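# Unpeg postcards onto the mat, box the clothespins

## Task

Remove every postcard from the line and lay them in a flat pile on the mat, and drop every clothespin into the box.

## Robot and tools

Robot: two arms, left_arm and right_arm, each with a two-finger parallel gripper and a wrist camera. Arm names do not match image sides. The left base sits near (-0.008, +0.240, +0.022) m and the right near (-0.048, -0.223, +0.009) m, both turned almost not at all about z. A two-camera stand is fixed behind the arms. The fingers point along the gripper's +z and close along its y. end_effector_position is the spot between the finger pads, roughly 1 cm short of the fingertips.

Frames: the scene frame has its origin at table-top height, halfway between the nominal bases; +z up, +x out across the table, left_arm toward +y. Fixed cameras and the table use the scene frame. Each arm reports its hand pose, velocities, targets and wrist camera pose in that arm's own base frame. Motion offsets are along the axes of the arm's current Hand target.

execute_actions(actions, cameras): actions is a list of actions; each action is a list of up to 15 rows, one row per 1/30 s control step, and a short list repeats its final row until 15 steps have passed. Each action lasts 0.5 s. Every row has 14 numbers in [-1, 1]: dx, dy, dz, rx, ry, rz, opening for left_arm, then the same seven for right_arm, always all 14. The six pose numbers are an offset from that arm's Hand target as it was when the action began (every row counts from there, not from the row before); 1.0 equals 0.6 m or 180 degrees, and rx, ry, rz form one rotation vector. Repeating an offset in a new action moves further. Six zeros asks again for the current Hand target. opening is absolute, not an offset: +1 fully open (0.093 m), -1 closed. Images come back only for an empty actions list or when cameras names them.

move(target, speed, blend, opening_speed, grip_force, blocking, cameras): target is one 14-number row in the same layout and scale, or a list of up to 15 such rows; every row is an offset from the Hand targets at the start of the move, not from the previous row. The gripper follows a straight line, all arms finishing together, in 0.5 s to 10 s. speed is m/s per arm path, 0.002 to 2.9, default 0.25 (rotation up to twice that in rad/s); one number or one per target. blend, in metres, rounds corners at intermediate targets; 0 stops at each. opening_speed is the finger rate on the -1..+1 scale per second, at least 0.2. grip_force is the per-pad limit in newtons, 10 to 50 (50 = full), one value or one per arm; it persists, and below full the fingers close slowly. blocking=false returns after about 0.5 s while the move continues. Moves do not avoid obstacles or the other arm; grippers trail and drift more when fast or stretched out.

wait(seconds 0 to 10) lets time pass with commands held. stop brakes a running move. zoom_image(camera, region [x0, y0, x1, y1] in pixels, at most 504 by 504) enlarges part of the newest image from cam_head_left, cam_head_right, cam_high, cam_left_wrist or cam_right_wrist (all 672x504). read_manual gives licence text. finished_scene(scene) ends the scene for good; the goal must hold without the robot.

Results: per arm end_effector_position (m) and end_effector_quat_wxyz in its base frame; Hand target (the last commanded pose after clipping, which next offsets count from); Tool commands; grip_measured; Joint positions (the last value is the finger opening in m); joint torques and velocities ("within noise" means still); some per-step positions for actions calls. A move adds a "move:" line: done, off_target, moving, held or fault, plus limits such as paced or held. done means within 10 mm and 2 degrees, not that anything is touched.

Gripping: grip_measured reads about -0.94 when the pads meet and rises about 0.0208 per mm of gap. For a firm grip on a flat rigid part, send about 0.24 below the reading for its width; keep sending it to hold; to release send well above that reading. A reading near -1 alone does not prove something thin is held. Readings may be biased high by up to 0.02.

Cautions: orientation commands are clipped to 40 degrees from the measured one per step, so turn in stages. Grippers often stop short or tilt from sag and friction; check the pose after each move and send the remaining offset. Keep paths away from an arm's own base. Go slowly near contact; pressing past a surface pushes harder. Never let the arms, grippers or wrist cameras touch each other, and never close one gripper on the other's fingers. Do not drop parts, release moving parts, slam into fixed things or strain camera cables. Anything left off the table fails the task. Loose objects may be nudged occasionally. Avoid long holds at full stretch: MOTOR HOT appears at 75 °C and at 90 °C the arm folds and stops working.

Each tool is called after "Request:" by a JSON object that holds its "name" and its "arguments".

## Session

Request:
{"name": "execute_actions", "arguments": {"actions": []}}

Scene clock: 0.00 s.
left_arm: end_effector_position=(+0.3466, +0.1106, +0.0885) grip_measured=+1.000 end_effector_quat_wxyz=(+0.627, -0.088, +0.760, +0.148) | right_arm: end_effector_position=(+0.3073, -0.1675, +0.0668) grip_measured=+1.000 end_effector_quat_wxyz=(+0.548, +0.264, +0.773, -0.179)
Joint positions: left_arm=[0.277 1.733 0.172 1.39 -0.069 0.103 0.093] | right_arm=[-0.38 1.563 0.19 1.019 0.249 0.104 0.093]
Joint velocities: within noise
Joint torques (N m): no reading
Heat: left arm: 41 °C; right arm: 37 °C.
Hand target: left_arm +0.3481, +0.1111, +0.0927; +0.632, -0.088, +0.755, +0.148 | right_arm +0.3108, -0.1689, +0.0747; +0.559, +0.264, +0.765, -0.179
Tool commands: left_gripper/opening=+1.0 right_gripper/opening=+1.0

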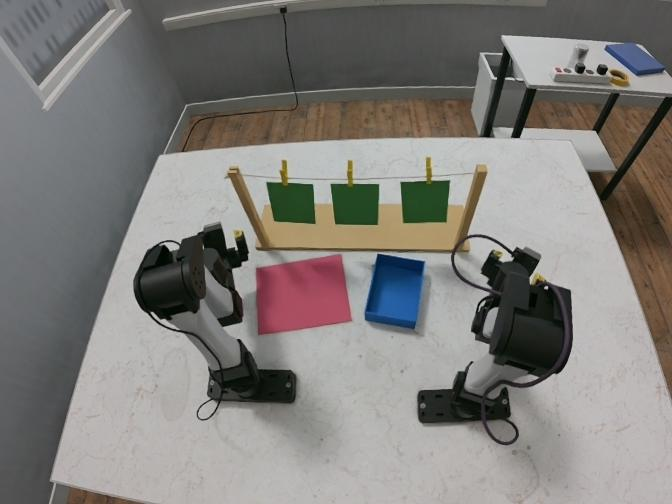

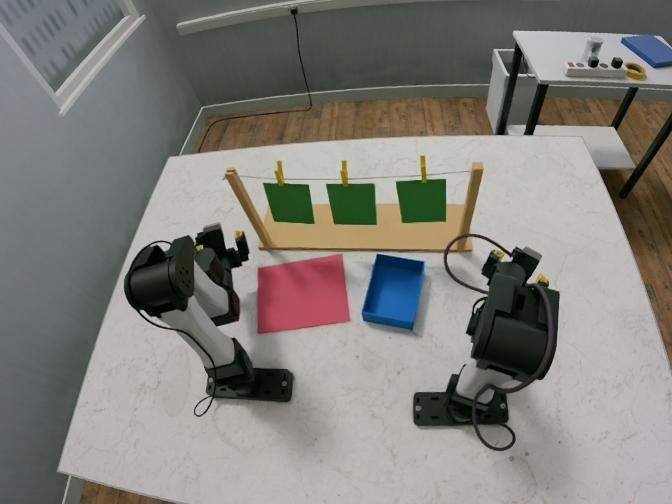

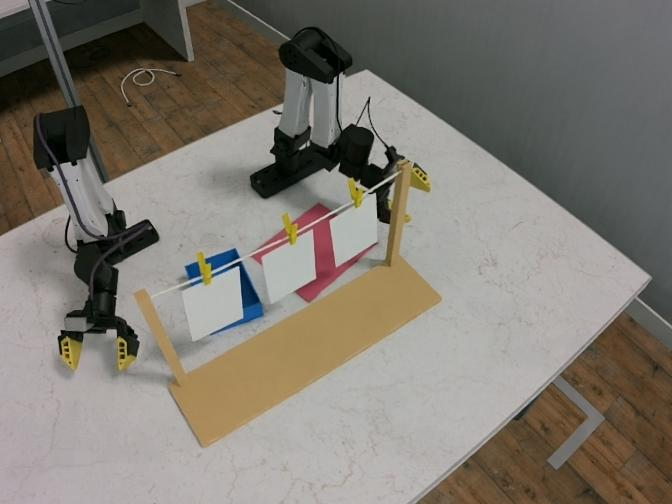

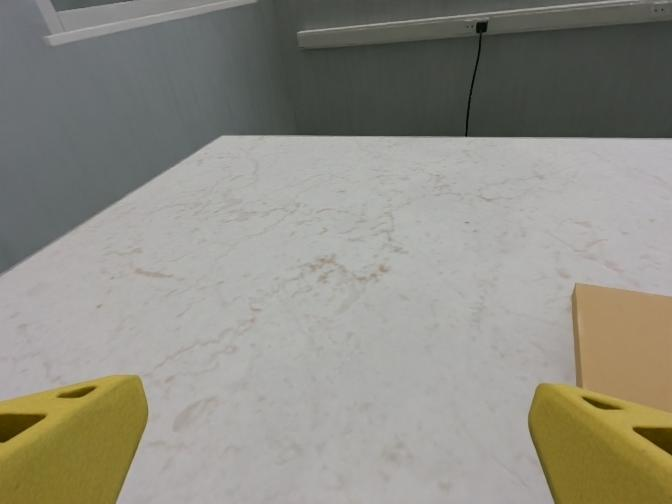

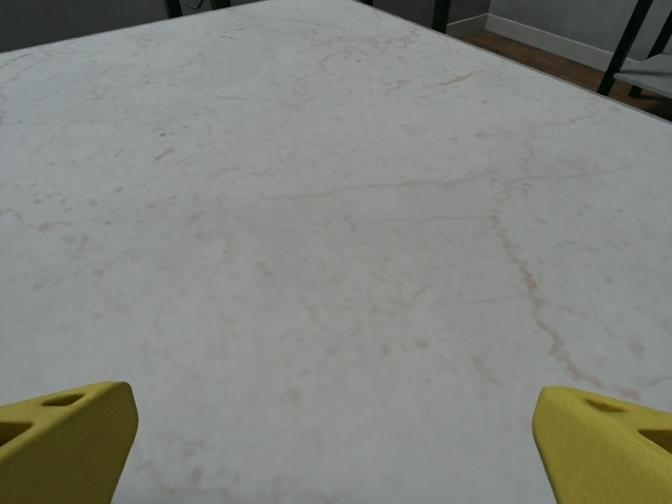

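Request:
{"name": "move", "arguments": {"target": [[-0.492,-0.013,-0.188,0.4,0.03,0.12,0.3,0,0,0,0,0,0,0.3],[-0.433,-0.2155,-0.0757,0.5776,0.0447,0.1786,0.3,0,0,0,0,0,0,0.3]], "speed": 0.25, "blend": [0.04,0], "cameras": ["all"]}}

Scene clock: 41.30 s.
left_arm: end_effector_position=(+0.3943, -0.0410, +0.3369) grip_measured=+0.301 end_effector_quat_wxyz=(+0.477, +0.517, +0.660, -0.264) | right_arm: end_effector_position=(+0.3073, -0.1675, +0.0668) grip_measured=+0.302 end_effector_quat_wxyz=(+0.548, +0.264, +0.773, -0.179)
Joint positions: left_arm=[0.292 1.907 2.138 -1.564 1.139 1.47 0.06] | right_arm=[-0.38 1.563 0.19 1.019 0.249 0.104 0.06]
Joint torques (N m): left_arm=[0.14 -7.43 7.17 0.6 0.45 0.11] | right_arm=[-0.16 -4.77 4.46 2.39 0.02 -0.05]
Heat: left arm: 43 °C; right arm: 40 °C.
Hand target: left_arm +0.3954, -0.0400, +0.3402; +0.354, +0.612, +0.612, -0.354 | right_arm +0.3108, -0.1689, +0.0747; +0.559, +0.264, +0.765, -0.179
Off the commanded pose: left_arm 0.004 m, 21 deg | right_arm 0.009 m, 2 deg.
joint sent to its limit (left arm) — joint 4 (wrist pitch), lower limit. The joint targets are off in orientation, not in position.
move: off_target (left_arm); blend cut to 0 m at target 1

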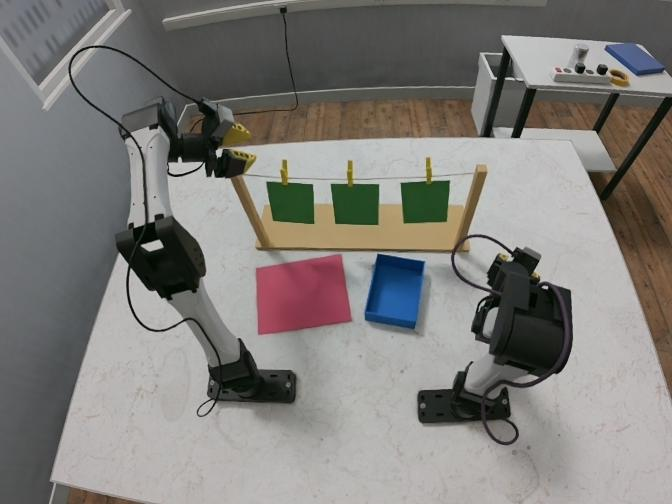

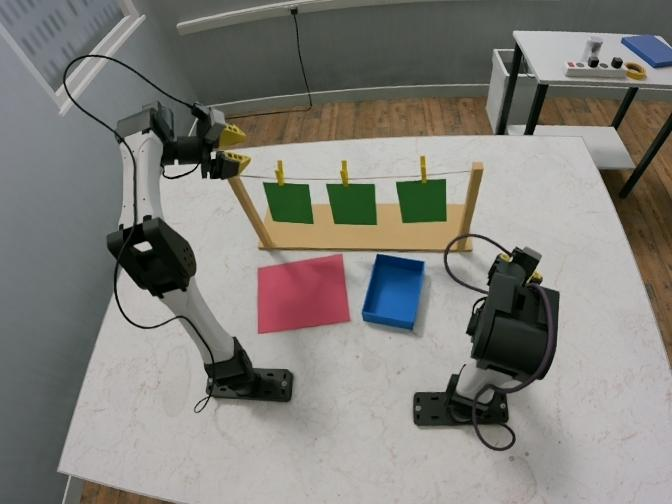

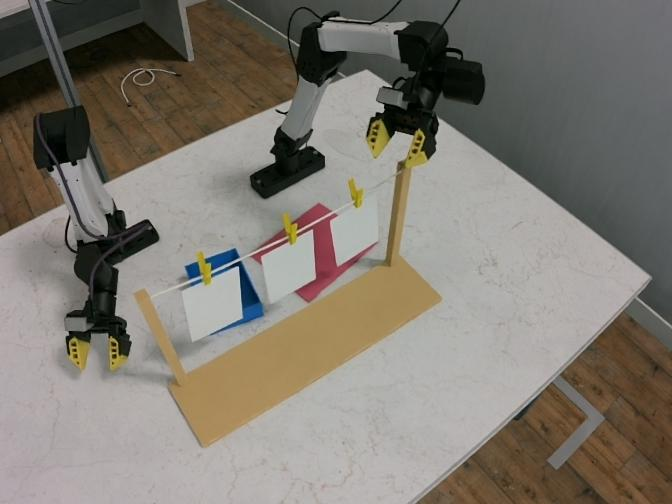

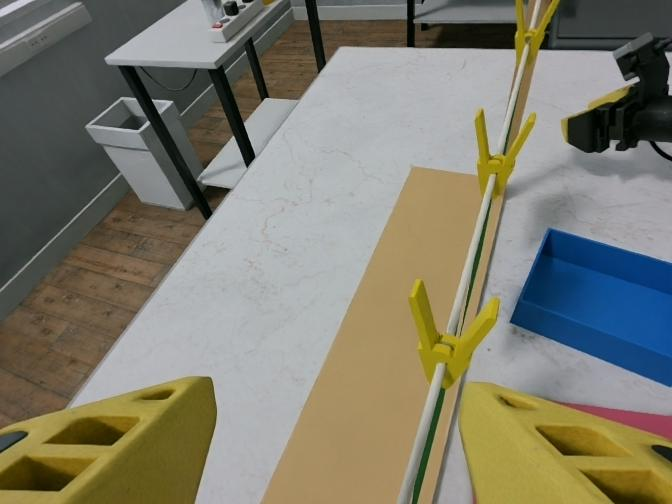

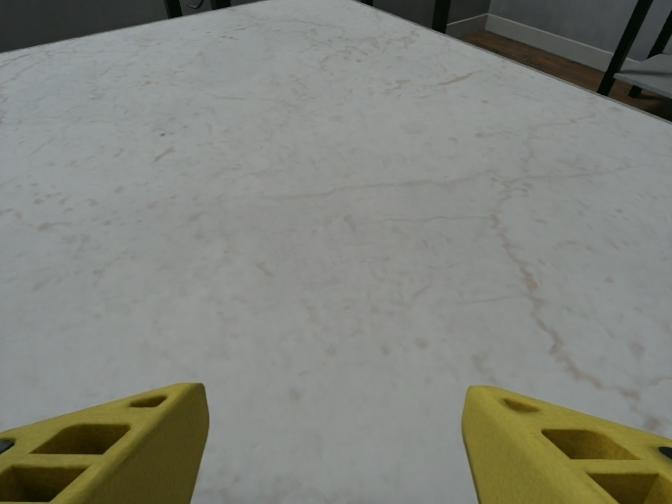

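Request:
{"name": "move", "arguments": {"target": [0.014,-0.022,0.05,0,0,0,0.2,0,0,0,0,0,0,0.3], "speed": 0.12, "cameras": ["cam_left_wrist"]}}

Scene clock: 58.33 s.
left_arm: end_effector_position=(+0.3895, -0.0595, +0.3142) grip_measured=+0.201 end_effector_quat_wxyz=(+0.449, +0.541, +0.654, -0.279) | right_arm: end_effector_position=(+0.3073, -0.1675, +0.0668) grip_measured=+0.302 end_effector_quat_wxyz=(+0.548, +0.264, +0.773, -0.179)
Joint positions: left_arm=[0.241 1.907 2.068 -1.564 1.107 1.519 0.055] | right_arm=[-0.38 1.563 0.19 1.019 0.249 0.104 0.06]
Joint torques (N m): left_arm=[-0.2 -10.17 4.03 0.5 0.45 0.08] | right_arm=[-0.14 -4.74 4.45 2.39 0.02 -0.05]
Heat: left arm: 46 °C; right arm: 41 °C.
Hand target: left_arm +0.3822, -0.0619, +0.3179; +0.354, +0.612, +0.612, -0.354 | right_arm +0.3108, -0.1689, +0.0747; +0.559, +0.264, +0.765, -0.179
Off the commanded pose: left_arm 0.009 m, 17 deg | right_arm 0.009 m, 2 deg.
joint sent to its limit (left arm) — joint 4 (wrist pitch), lower limit. The joint targets are off in orientation, not in position.
move: off_target (left_arm)
Images, in order (width x height): cam_left_wrist 672x504.

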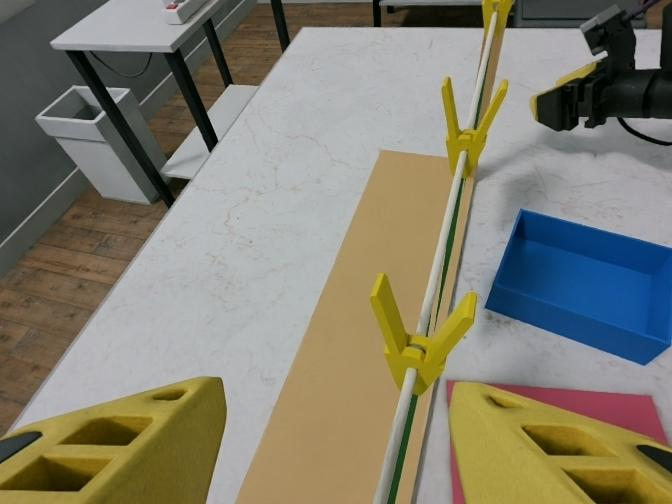

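Request:
{"name": "move", "arguments": {"target": [0,0,-0.02,-0.0614,-0.0892,-0.0246,0.3,0,0,0,0,0,0,0.3], "speed": 0.15, "cameras": ["cam_left_wrist"]}}

Scene clock: 104.00 s.
left_arm: end_effector_position=(+0.3872, -0.0519, +0.3185) grip_measured=+0.299 end_effector_quat_wxyz=(+0.500, +0.471, +0.633, -0.357) | right_arm: end_effector_position=(+0.3073, -0.1675, +0.0668) grip_measured=+0.302 end_effector_quat_wxyz=(+0.548, +0.264, +0.773, -0.179)
Joint positions: left_arm=[0.298 1.907 1.951 -1.564 1.323 1.538 0.06] | right_arm=[-0.38 1.563 0.19 1.019 0.249 0.104 0.06]
Joint torques (N m): left_arm=[0.77 -9.69 4.08 0.31 0.77 0.11] | right_arm=[-0.16 -4.74 4.46 2.39 0.02 -0.05]
Heat: left arm: 43 °C; right arm: 43 °C.
Hand target: left_arm +0.3822, -0.0515, +0.3239; +0.479, +0.496, +0.611, -0.388 | right_arm +0.3108, -0.1689, +0.0747; +0.559, +0.264, +0.765, -0.179
Off the commanded pose: left_arm 0.007 m, 6 deg | right_arm 0.009 m, 2 deg.
joint sent to its limit (left arm) — joint 4 (wrist pitch), lower limit. The joint targets are off in orientation, not in position.
move: off_target (left_arm)
Images, in order (width x height): cam_left_wrist 672x504.

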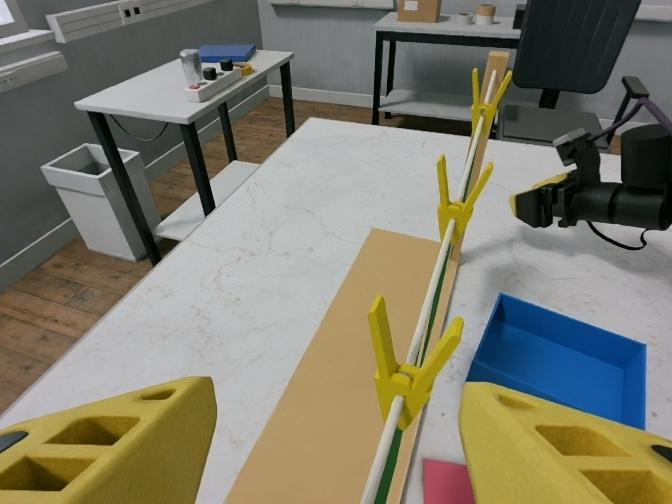

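Request:
{"name": "move", "arguments": {"target": [0,0,0,0,0,0,0.3,0.024,0.558,-0.437,-0.6126,0.115,0.189,0.3], "speed": 0.25, "cameras": ["all"]}}

Scene clock: 131.87 s.
left_arm: end_effector_position=(+0.3872, -0.0520, +0.3186) grip_measured=+0.299 end_effector_quat_wxyz=(+0.500, +0.471, +0.633, -0.357) | right_arm: end_effector_position=(+0.3092, +0.2464, +0.1285) grip_measured=+0.302 end_effector_quat_wxyz=(+0.352, -0.086, +0.701, +0.614)
Joint positions: left_arm=[0.298 1.907 1.951 -1.564 1.324 1.538 0.06] | right_arm=[0.357 1.881 0.417 1.468 -0.815 0.93 0.06]
Joint torques (N m): left_arm=[0.77 -9.68 4.08 0.31 0.77 0.11] | right_arm=[0.18 -5.26 4.78 3.27 -0.2 -0.01]
Heat: left arm: 43 °C; right arm: 45 °C.
Hand target: left_arm +0.3822, -0.0515, +0.3239; +0.479, +0.496, +0.611, -0.388 | right_arm +0.3103, +0.2499, +0.1492; +0.432, -0.095, +0.562, +0.699
Off the commanded pose: left_arm 0.007 m, 6 deg | right_arm 0.021 m, 21 deg.
joint sent to its limit (left arm) — joint 4 (wrist pitch), lower limit. The joint targets are off in orientation, not in position.
joint sent to its limit (right arm) — joint 4 (wrist pitch), upper limit. The joint targets are off in orientation, not in position.
move: off_target (left_arm, right_arm)

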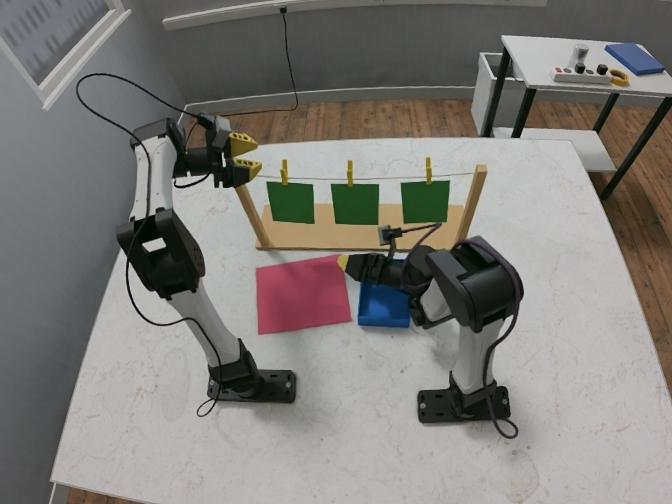

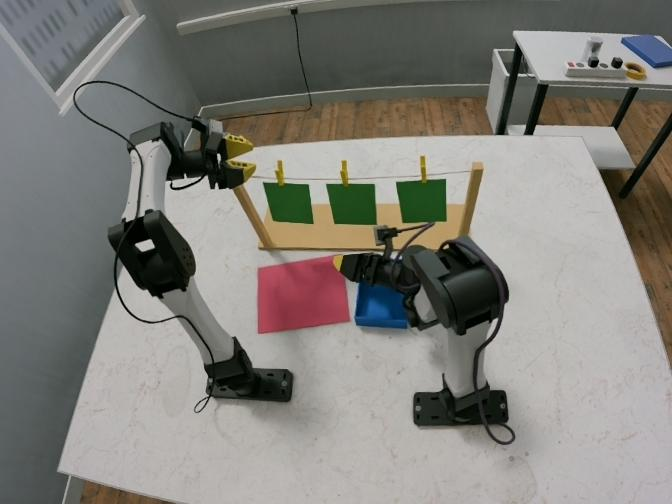

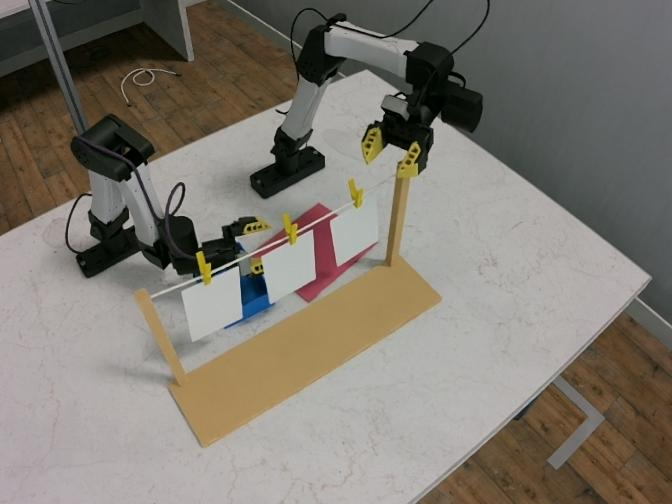

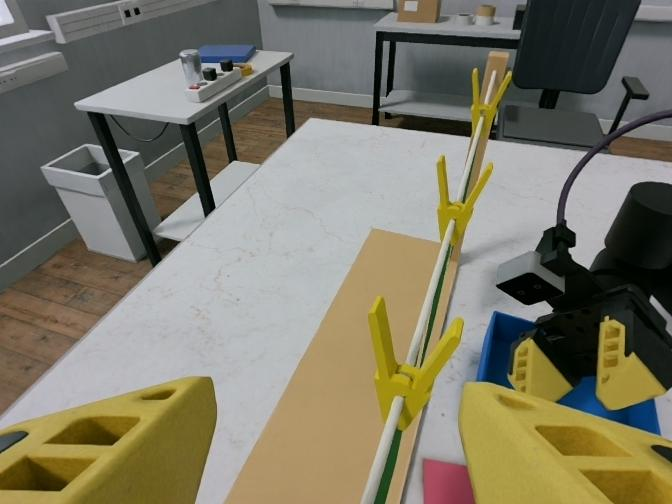

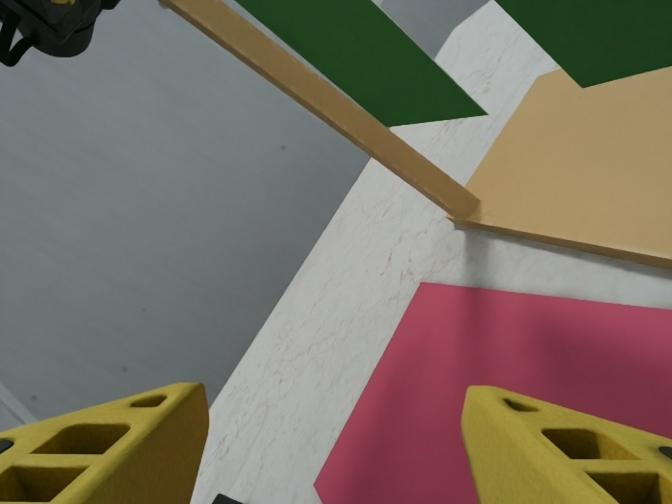

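Request:
{"name": "move", "arguments": {"target": [[0,0,0,0,0,0,0.3,-0.036,-0.099,0.0437,0,0,0,0.3],[0,0,0,0,0,0,0.3,-0.0247,-0.1435,0.2023,0,0,0,0.3]], "speed": 0.12, "blend": [0.02,0], "cameras": ["cam_head_left","cam_high","cam_right_wrist"]}}

Scene clock: 151.93 s.
left_arm: end_effector_position=(+0.3872, -0.0520, +0.3186) grip_measured=+0.299 end_effector_quat_wxyz=(+0.500, +0.471, +0.633, -0.357) | right_arm: end_effector_position=(+0.4227, +0.3473, +0.1181) grip_measured=+0.302 end_effector_quat_wxyz=(+0.377, -0.086, +0.649, +0.655)
Joint positions: left_arm=[0.298 1.907 1.951 -1.564 1.324 1.538 0.06] | right_arm=[0.493 2.365 1.081 1.468 -0.679 1.032 0.06]
Joint torques (N m): left_arm=[0.77 -9.69 4.08 0.31 0.77 0.11] | right_arm=[0.03 -9.31 5.83 3.26 0.11 -0.05]
Heat: left arm: 44 °C; right arm: 49 °C.
Hand target: left_arm +0.3822, -0.0515, +0.3239; +0.479, +0.496, +0.611, -0.388 | right_arm +0.4233, +0.3475, +0.1405; +0.432, -0.095, +0.562, +0.699
Off the commanded pose: left_arm 0.007 m, 6 deg | right_arm 0.022 m, 13 deg.
joint sent to its limit (left arm) — joint 4 (wrist pitch), lower limit. The joint targets are off in orientation, not in position.
joint sent to its limit (right arm) — joint 4 (wrist pitch), upper limit. The joint targets are off in orientation, not in position.
move: off_target (left_arm, right_arm)
Images, in order (width x height): cam_head_left 672x504, cam_high 672x504, cam_right_wrist 672x504.

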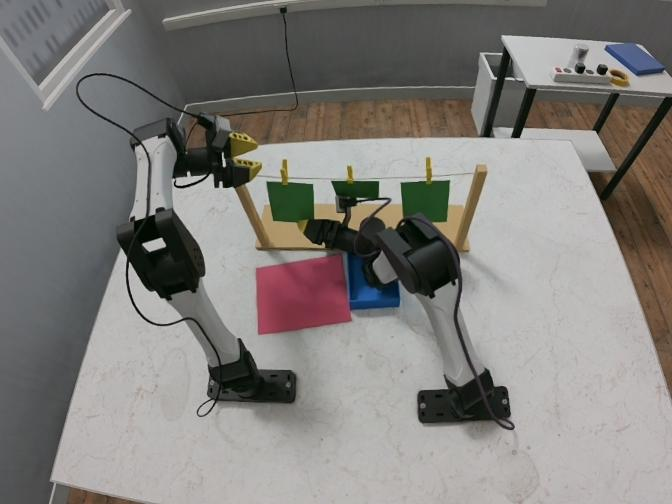

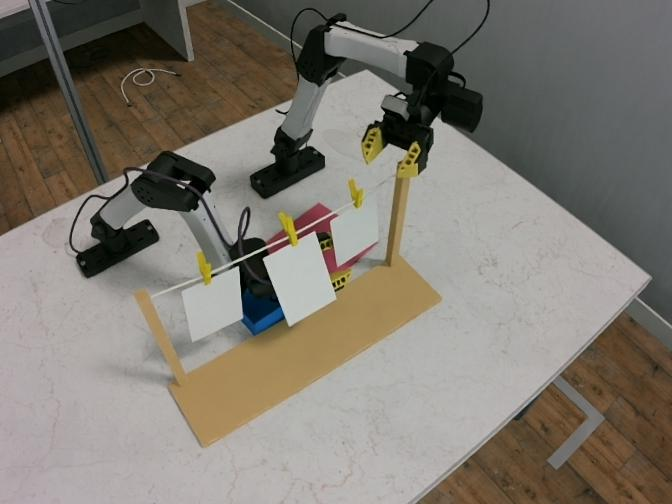

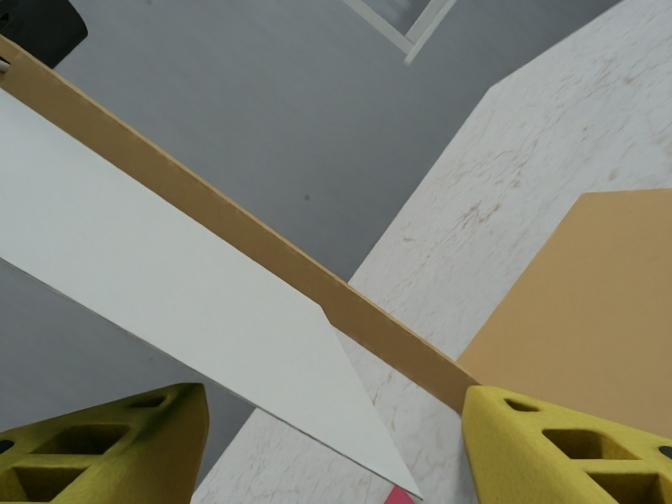

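Request:
{"name": "move", "arguments": {"target": [0,0,0,0,0,0,0.3,0.0235,0.055,-0.0135,0,0,0,-0.6], "speed": 0.05, "opening_speed": 0.8, "cameras": ["cam_head_left","cam_left_wrist","cam_high","cam_right_wrist"]}}

Scene clock: 174.70 s.
left_arm: end_effector_position=(+0.3872, -0.0520, +0.3186) grip_measured=+0.299 end_effector_quat_wxyz=(+0.500, +0.471, +0.633, -0.357) | right_arm: end_effector_position=(+0.3935, +0.3491, +0.1085) grip_measured=-0.598 end_effector_quat_wxyz=(+0.360, -0.079, +0.668, +0.647)
Joint positions: left_arm=[0.298 1.907 1.951 -1.564 1.324 1.538 0.06] | right_arm=[0.532 2.304 0.955 1.468 -0.646 1.017 0.017]
Joint torques (N m): left_arm=[0.77 -9.68 4.08 0.31 0.77 0.11] | right_arm=[0.29 -13.63 3.45 3.32 0.04 -0.14]
Heat: left arm: 44 °C; right arm: 52 °C.
Hand target: left_arm +0.3822, -0.0515, +0.3239; +0.479, +0.496, +0.611, -0.388 | right_arm +0.3885, +0.3476, +0.1521; +0.432, -0.095, +0.562, +0.699
Off the commanded pose: left_arm 0.007 m, 6 deg | right_arm 0.044 m, 16 deg.
joint sent to its limit (left arm) — joint 4 (wrist pitch), lower limit. The joint targets are off in orientation, not in position.
joint sent to its limit (right arm) — joint 4 (wrist pitch), upper limit. The joint targets are off in orientation, not in position.
move: off_target (left_arm, right_arm)
Images, in order (width x height): cam_head_left 672x504, cam_high 672x504, cam_left_wrist 672x504, cam_right_wrist 672x504.

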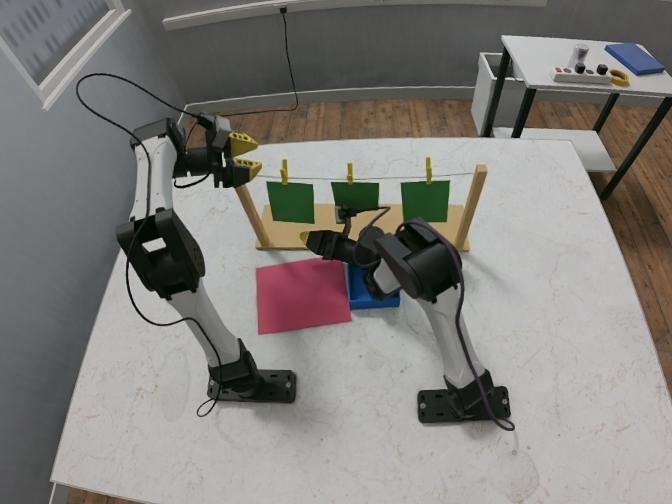

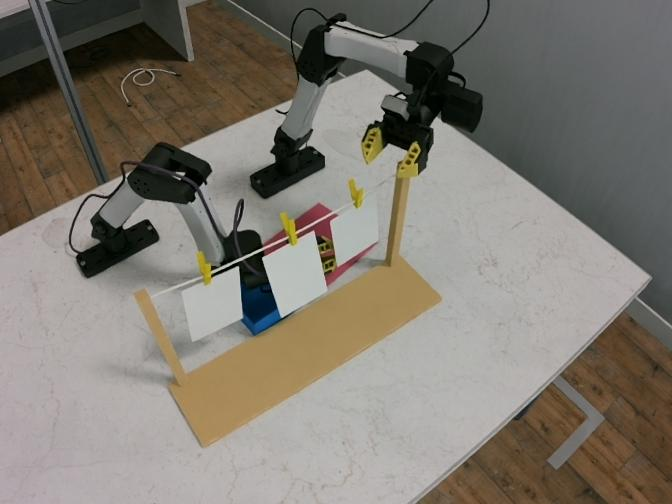

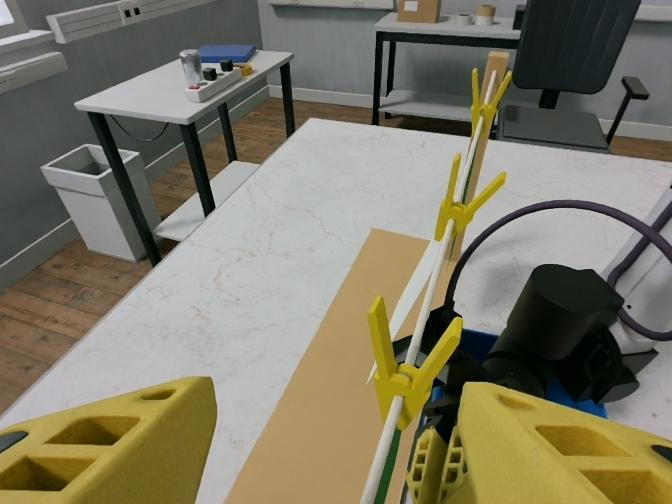

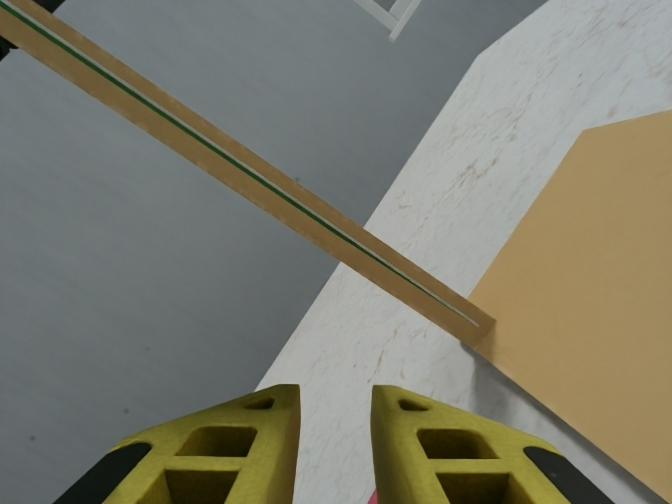

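Request:
{"name": "move", "arguments": {"target": [[0,0,0,0,0,0,0.3,0,0,0,0,0,0,0.4],[0,0,0,0,0,0,0.3,-0.024,-0.055,0.0135,0,0,0,0.4],[0,0,0,0,0,0,0.3,-0.036,-0.03,0.0435,0,0,0,0.4]], "speed": 0.1, "cameras": ["cam_right_wrist"]}}

Scene clock: 184.93 s.
left_arm: end_effector_position=(+0.3872, -0.0520, +0.3186) grip_measured=+0.299 end_effector_quat_wxyz=(+0.500, +0.471, +0.633, -0.357) | right_arm: end_effector_position=(+0.4254, +0.3585, +0.1315) grip_measured=+0.398 end_effector_quat_wxyz=(+0.384, -0.079, +0.637, +0.664)
Joint positions: left_arm=[0.298 1.907 1.951 -1.564 1.324 1.538 0.06] | right_arm=[0.518 2.365 1.119 1.468 -0.64 1.057 0.064]
Joint torques (N m): left_arm=[0.76 -9.69 4.08 0.31 0.77 0.11] | right_arm=[0.29 -10.69 6.05 3.26 0.16 -0.01]
Heat: left arm: 44 °C; right arm: 53 °C.
Hand target: left_arm +0.3822, -0.0515, +0.3239; +0.479, +0.496, +0.611, -0.388 | right_arm +0.4235, +0.3595, +0.1620; +0.432, -0.095, +0.562, +0.699
Off the commanded pose: left_arm 0.007 m, 6 deg | right_arm 0.031 m, 11 deg.
joint sent to its limit (left arm) — joint 4 (wrist pitch), lower limit. The joint targets are off in orientation, not in position.
joint sent to its limit (right arm) — joint 4 (wrist pitch), upper limit. The joint targets are off in orientation, not in position.
move: off_target (left_arm, right_arm)
Images, in order (width x height): cam_right_wrist 672x504.

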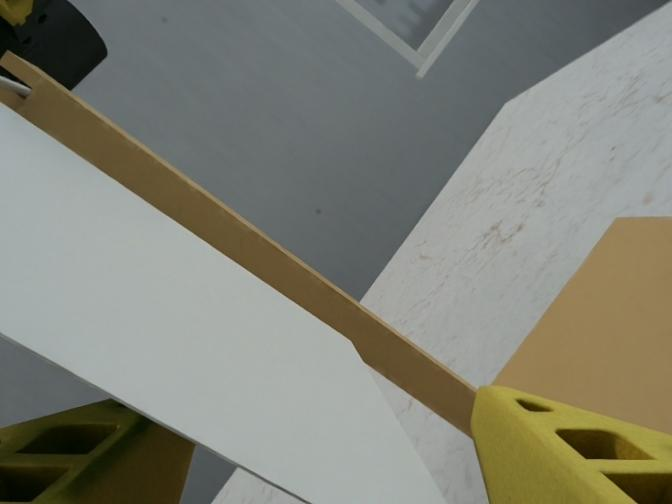

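Request:
{"name": "move", "arguments": {"target": [0,0,0,0,0,0,0.3,0,0,0,0,0,0,-0.6], "opening_speed": 0.7, "cameras": ["cam_left_wrist","cam_right_wrist"]}}

Scene clock: 196.57 s.
left_arm: end_effector_position=(+0.3872, -0.0520, +0.3186) grip_measured=+0.299 end_effector_quat_wxyz=(+0.500, +0.471, +0.633, -0.357) | right_arm: end_effector_position=(+0.4257, +0.3584, +0.1315) grip_measured=-0.598 end_effector_quat_wxyz=(+0.384, -0.079, +0.637, +0.664)
Joint positions: left_arm=[0.298 1.907 1.951 -1.564 1.324 1.538 0.06] | right_arm=[0.518 2.365 1.119 1.468 -0.639 1.057 0.017]
Joint torques (N m): left_arm=[0.76 -9.69 4.08 0.3 0.77 0.11] | right_arm=[0.32 -10.67 6.06 3.25 0.13 -0.04]
Heat: left arm: 45 °C; right arm: 54 °C.
Hand target: left_arm +0.3822, -0.0515, +0.3239; +0.479, +0.496, +0.611, -0.388 | right_arm +0.4235, +0.3595, +0.1620; +0.432, -0.095, +0.562, +0.699
Off the commanded pose: left_arm 0.007 m, 6 deg | right_arm 0.031 m, 11 deg.
joint sent to its limit (left arm) — joint 4 (wrist pitch), lower limit. The joint targets are off in orientation, not in position.
joint sent to its limit (right arm) — joint 4 (wrist pitch), upper limit. The joint targets are off in orientation, not in position.
move: off_target (left_arm, right_arm)
Images, in order (width x height): cam_left_wrist 672x504, cam_right_wrist 672x504.

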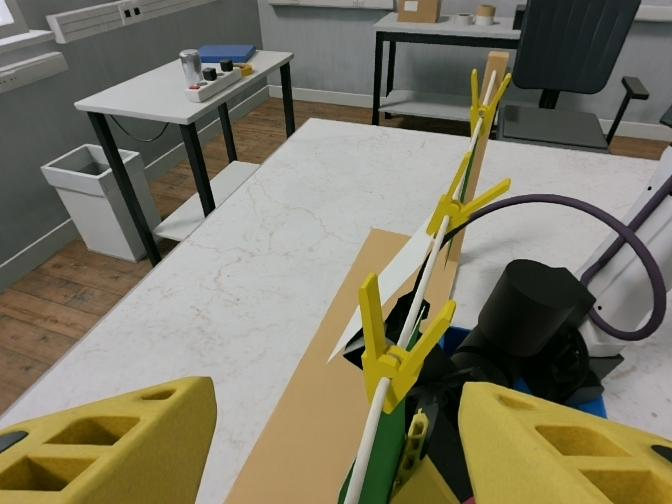

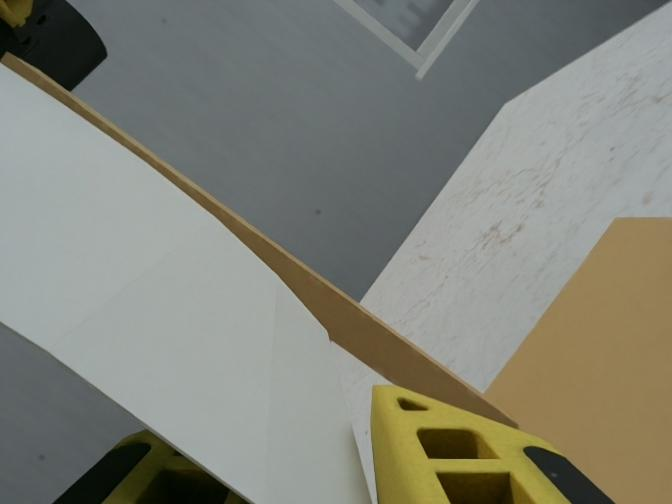

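Request:
{"name": "move", "arguments": {"target": [0,0,0,0,0,0,0.3,0,0,0,0,0,0,-1], "opening_speed": 0.7, "cameras": ["cam_left_wrist","cam_right_wrist","cam_head_left"]}}

Scene clock: 203.10 s.
left_arm: end_effector_position=(+0.3872, -0.0520, +0.3186) grip_measured=+0.299 end_effector_quat_wxyz=(+0.500, +0.471, +0.633, -0.357) | right_arm: end_effector_position=(+0.4262, +0.3580, +0.1315) grip_measured=-0.989 end_effector_quat_wxyz=(+0.385, -0.078, +0.637, +0.664)
Joint positions: left_arm=[0.298 1.907 1.951 -1.564 1.324 1.538 0.06] | right_arm=[0.518 2.365 1.119 1.468 -0.637 1.057 0]
Joint torques (N m): left_arm=[0.76 -9.69 4.08 0.3 0.77 0.11] | right_arm=[0.23 -10.69 6.08 3.24 0.11 -0.04]
Heat: left arm: 45 °C; right arm: 55 °C.
Hand target: left_arm +0.3822, -0.0515, +0.3239; +0.479, +0.496, +0.611, -0.388 | right_arm +0.4236, +0.3594, +0.1620; +0.432, -0.095, +0.562, +0.699
Off the commanded pose: left_arm 0.007 m, 6 deg | right_arm 0.031 m, 11 deg.
joint sent to its limit (left arm) — joint 4 (wrist pitch), lower limit. The joint targets are off in orientation, not in position.
joint sent to its limit (right arm) — joint 4 (wrist pitch), upper limit. The joint targets are off in orientation, not in position.
move: off_target (left_arm, right_arm)
Images, in order (width x height): cam_head_left 672x504, cam_left_wrist 672x504, cam_right_wrist 672x504.

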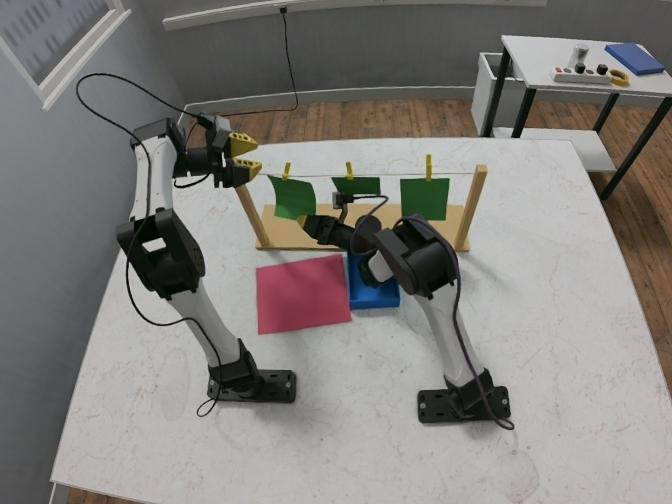

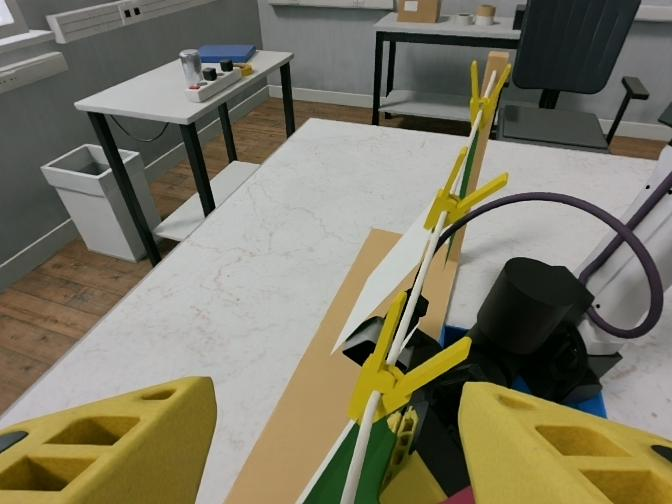

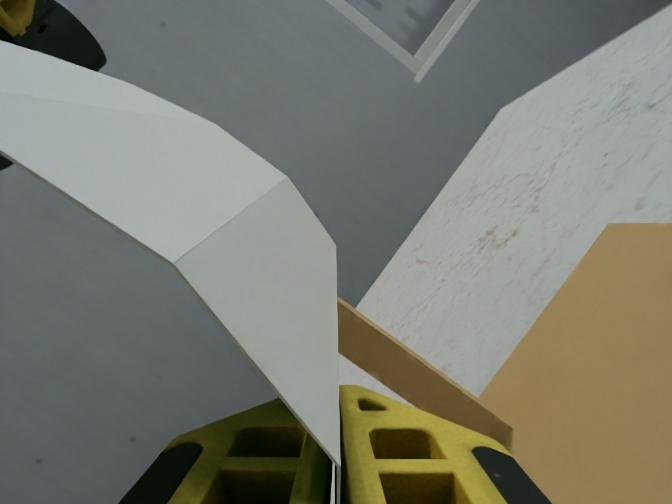

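Request:
{"name": "move", "arguments": {"target": [0,0,0,0,0,0,0.3,0.0255,0.029,-0.0146,0,0,0,-1], "speed": 0.06, "cameras": ["cam_left_wrist"]}}

Scene clock: 215.20 s.
left_arm: end_effector_position=(+0.3872, -0.0520, +0.3186) grip_measured=+0.299 end_effector_quat_wxyz=(+0.500, +0.471, +0.633, -0.357) | right_arm: end_effector_position=(+0.4046, +0.3626, +0.1167) grip_measured=-0.989 end_effector_quat_wxyz=(+0.368, -0.076, +0.654, +0.656)
Joint positions: left_arm=[0.298 1.907 1.951 -1.564 1.324 1.538 0.06] | right_arm=[0.55 2.341 1.036 1.469 -0.62 1.04 0]
Joint torques (N m): left_arm=[0.77 -9.69 4.08 0.3 0.77 0.11] | right_arm=[0.18 -14.23 3.63 3.3 0.1 -0.18]
Heat: left arm: 45 °C; right arm: 56 °C.
Hand target: left_arm +0.3822, -0.0515, +0.3239; +0.479, +0.496, +0.611, -0.388 | right_arm +0.3987, +0.3596, +0.1618; +0.432, -0.095, +0.562, +0.699
Off the commanded pose: left_arm 0.007 m, 6 deg | right_arm 0.045 m, 14 deg.
joint sent to its limit (left arm) — joint 4 (wrist pitch), lower limit. The joint targets are off in orientation, not in position.
joint sent to its limit (right arm) — joint 4 (wrist pitch), upper limit. The joint targets are off in orientation, not in position.
move: off_target (left_arm, right_arm)
Images, in order (width x height): cam_left_wrist 672x504.

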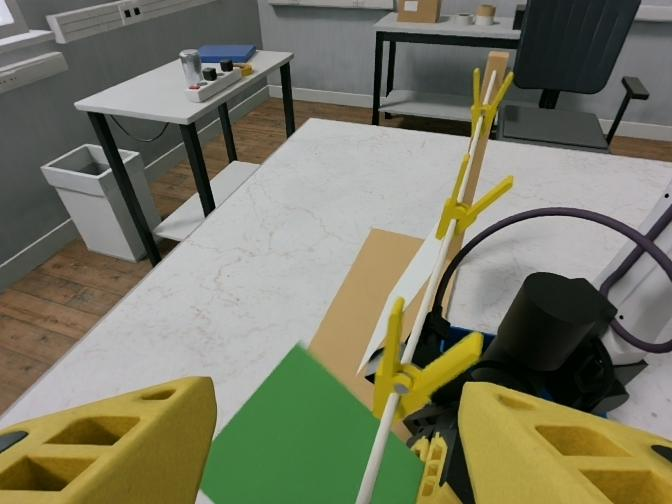

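Request:
{"name": "wait", "arguments": {"seconds": 0.1, "cameras": ["all"]}}

Scene clock: 218.70 s.
left_arm: end_effector_position=(+0.3872, -0.0520, +0.3186) grip_measured=+0.299 end_effector_quat_wxyz=(+0.500, +0.471, +0.633, -0.357) | right_arm: end_effector_position=(+0.4046, +0.3625, +0.1166) grip_measured=-0.989 end_effector_quat_wxyz=(+0.368, -0.076, +0.654, +0.656)
Joint positions: left_arm=[0.298 1.907 1.951 -1.564 1.324 1.538 0.06] | right_arm=[0.55 2.341 1.036 1.469 -0.619 1.039 0]
Joint torques (N m): left_arm=[0.77 -9.68 4.08 0.3 0.77 0.11] | right_arm=[0.23 -14.17 3.64 3.29 0.11 -0.18]
Heat: left arm: 45 °C; right arm: 56 °C.
Hand target: left_arm +0.3822, -0.0515, +0.3239; +0.479, +0.496, +0.611, -0.388 | right_arm +0.3987, +0.3596, +0.1617; +0.432, -0.095, +0.562, +0.699
Tool commands: left_gripper/opening=+0.3 right_gripper/opening=-1.0
Off the commanded pose: left_arm 0.007 m, 6 deg | right_arm 0.046 m, 14 deg.
wait: 0.10 s; at rest from the start

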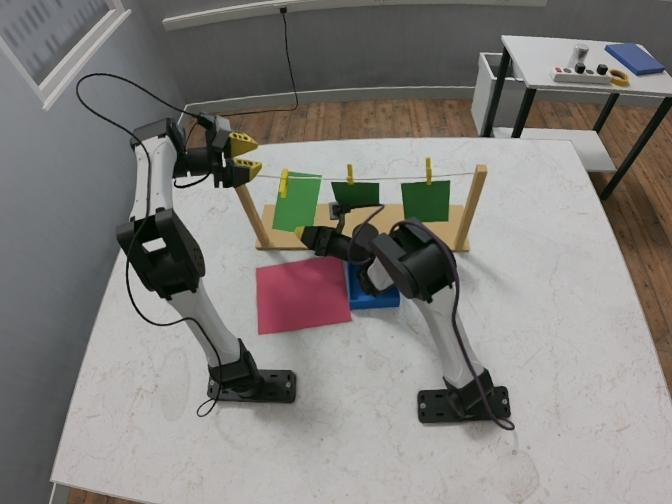

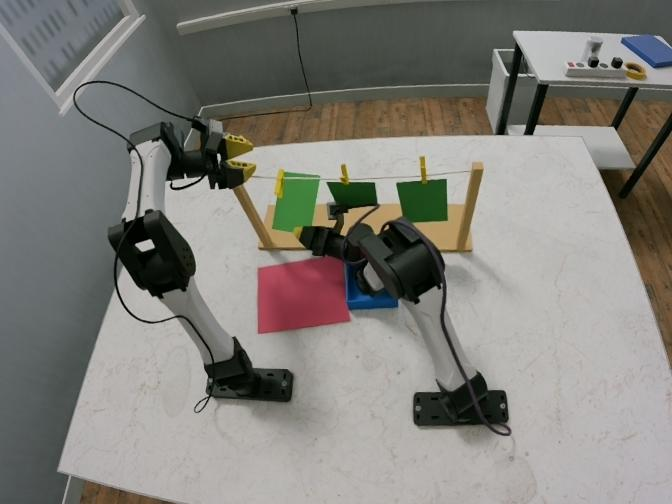

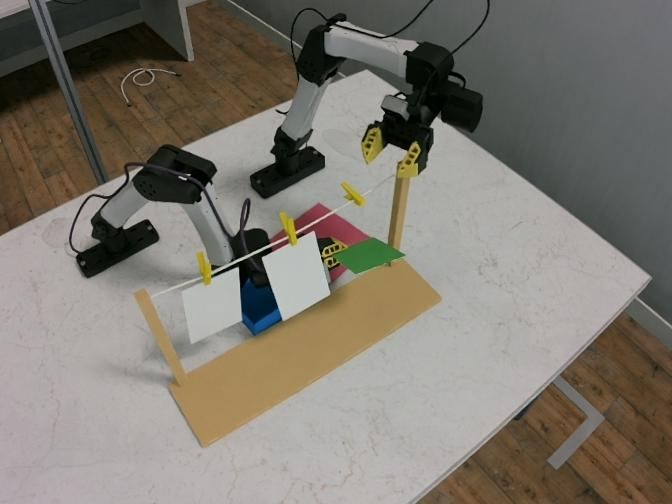

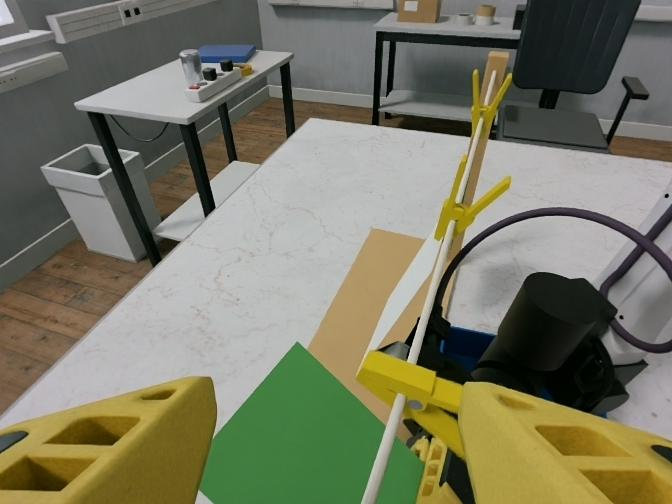

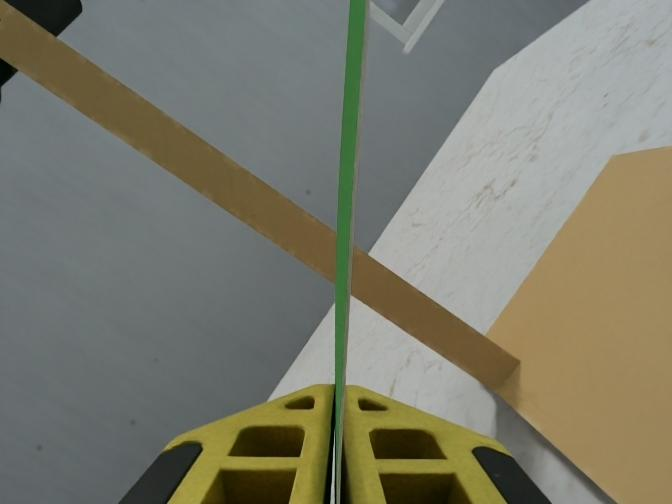

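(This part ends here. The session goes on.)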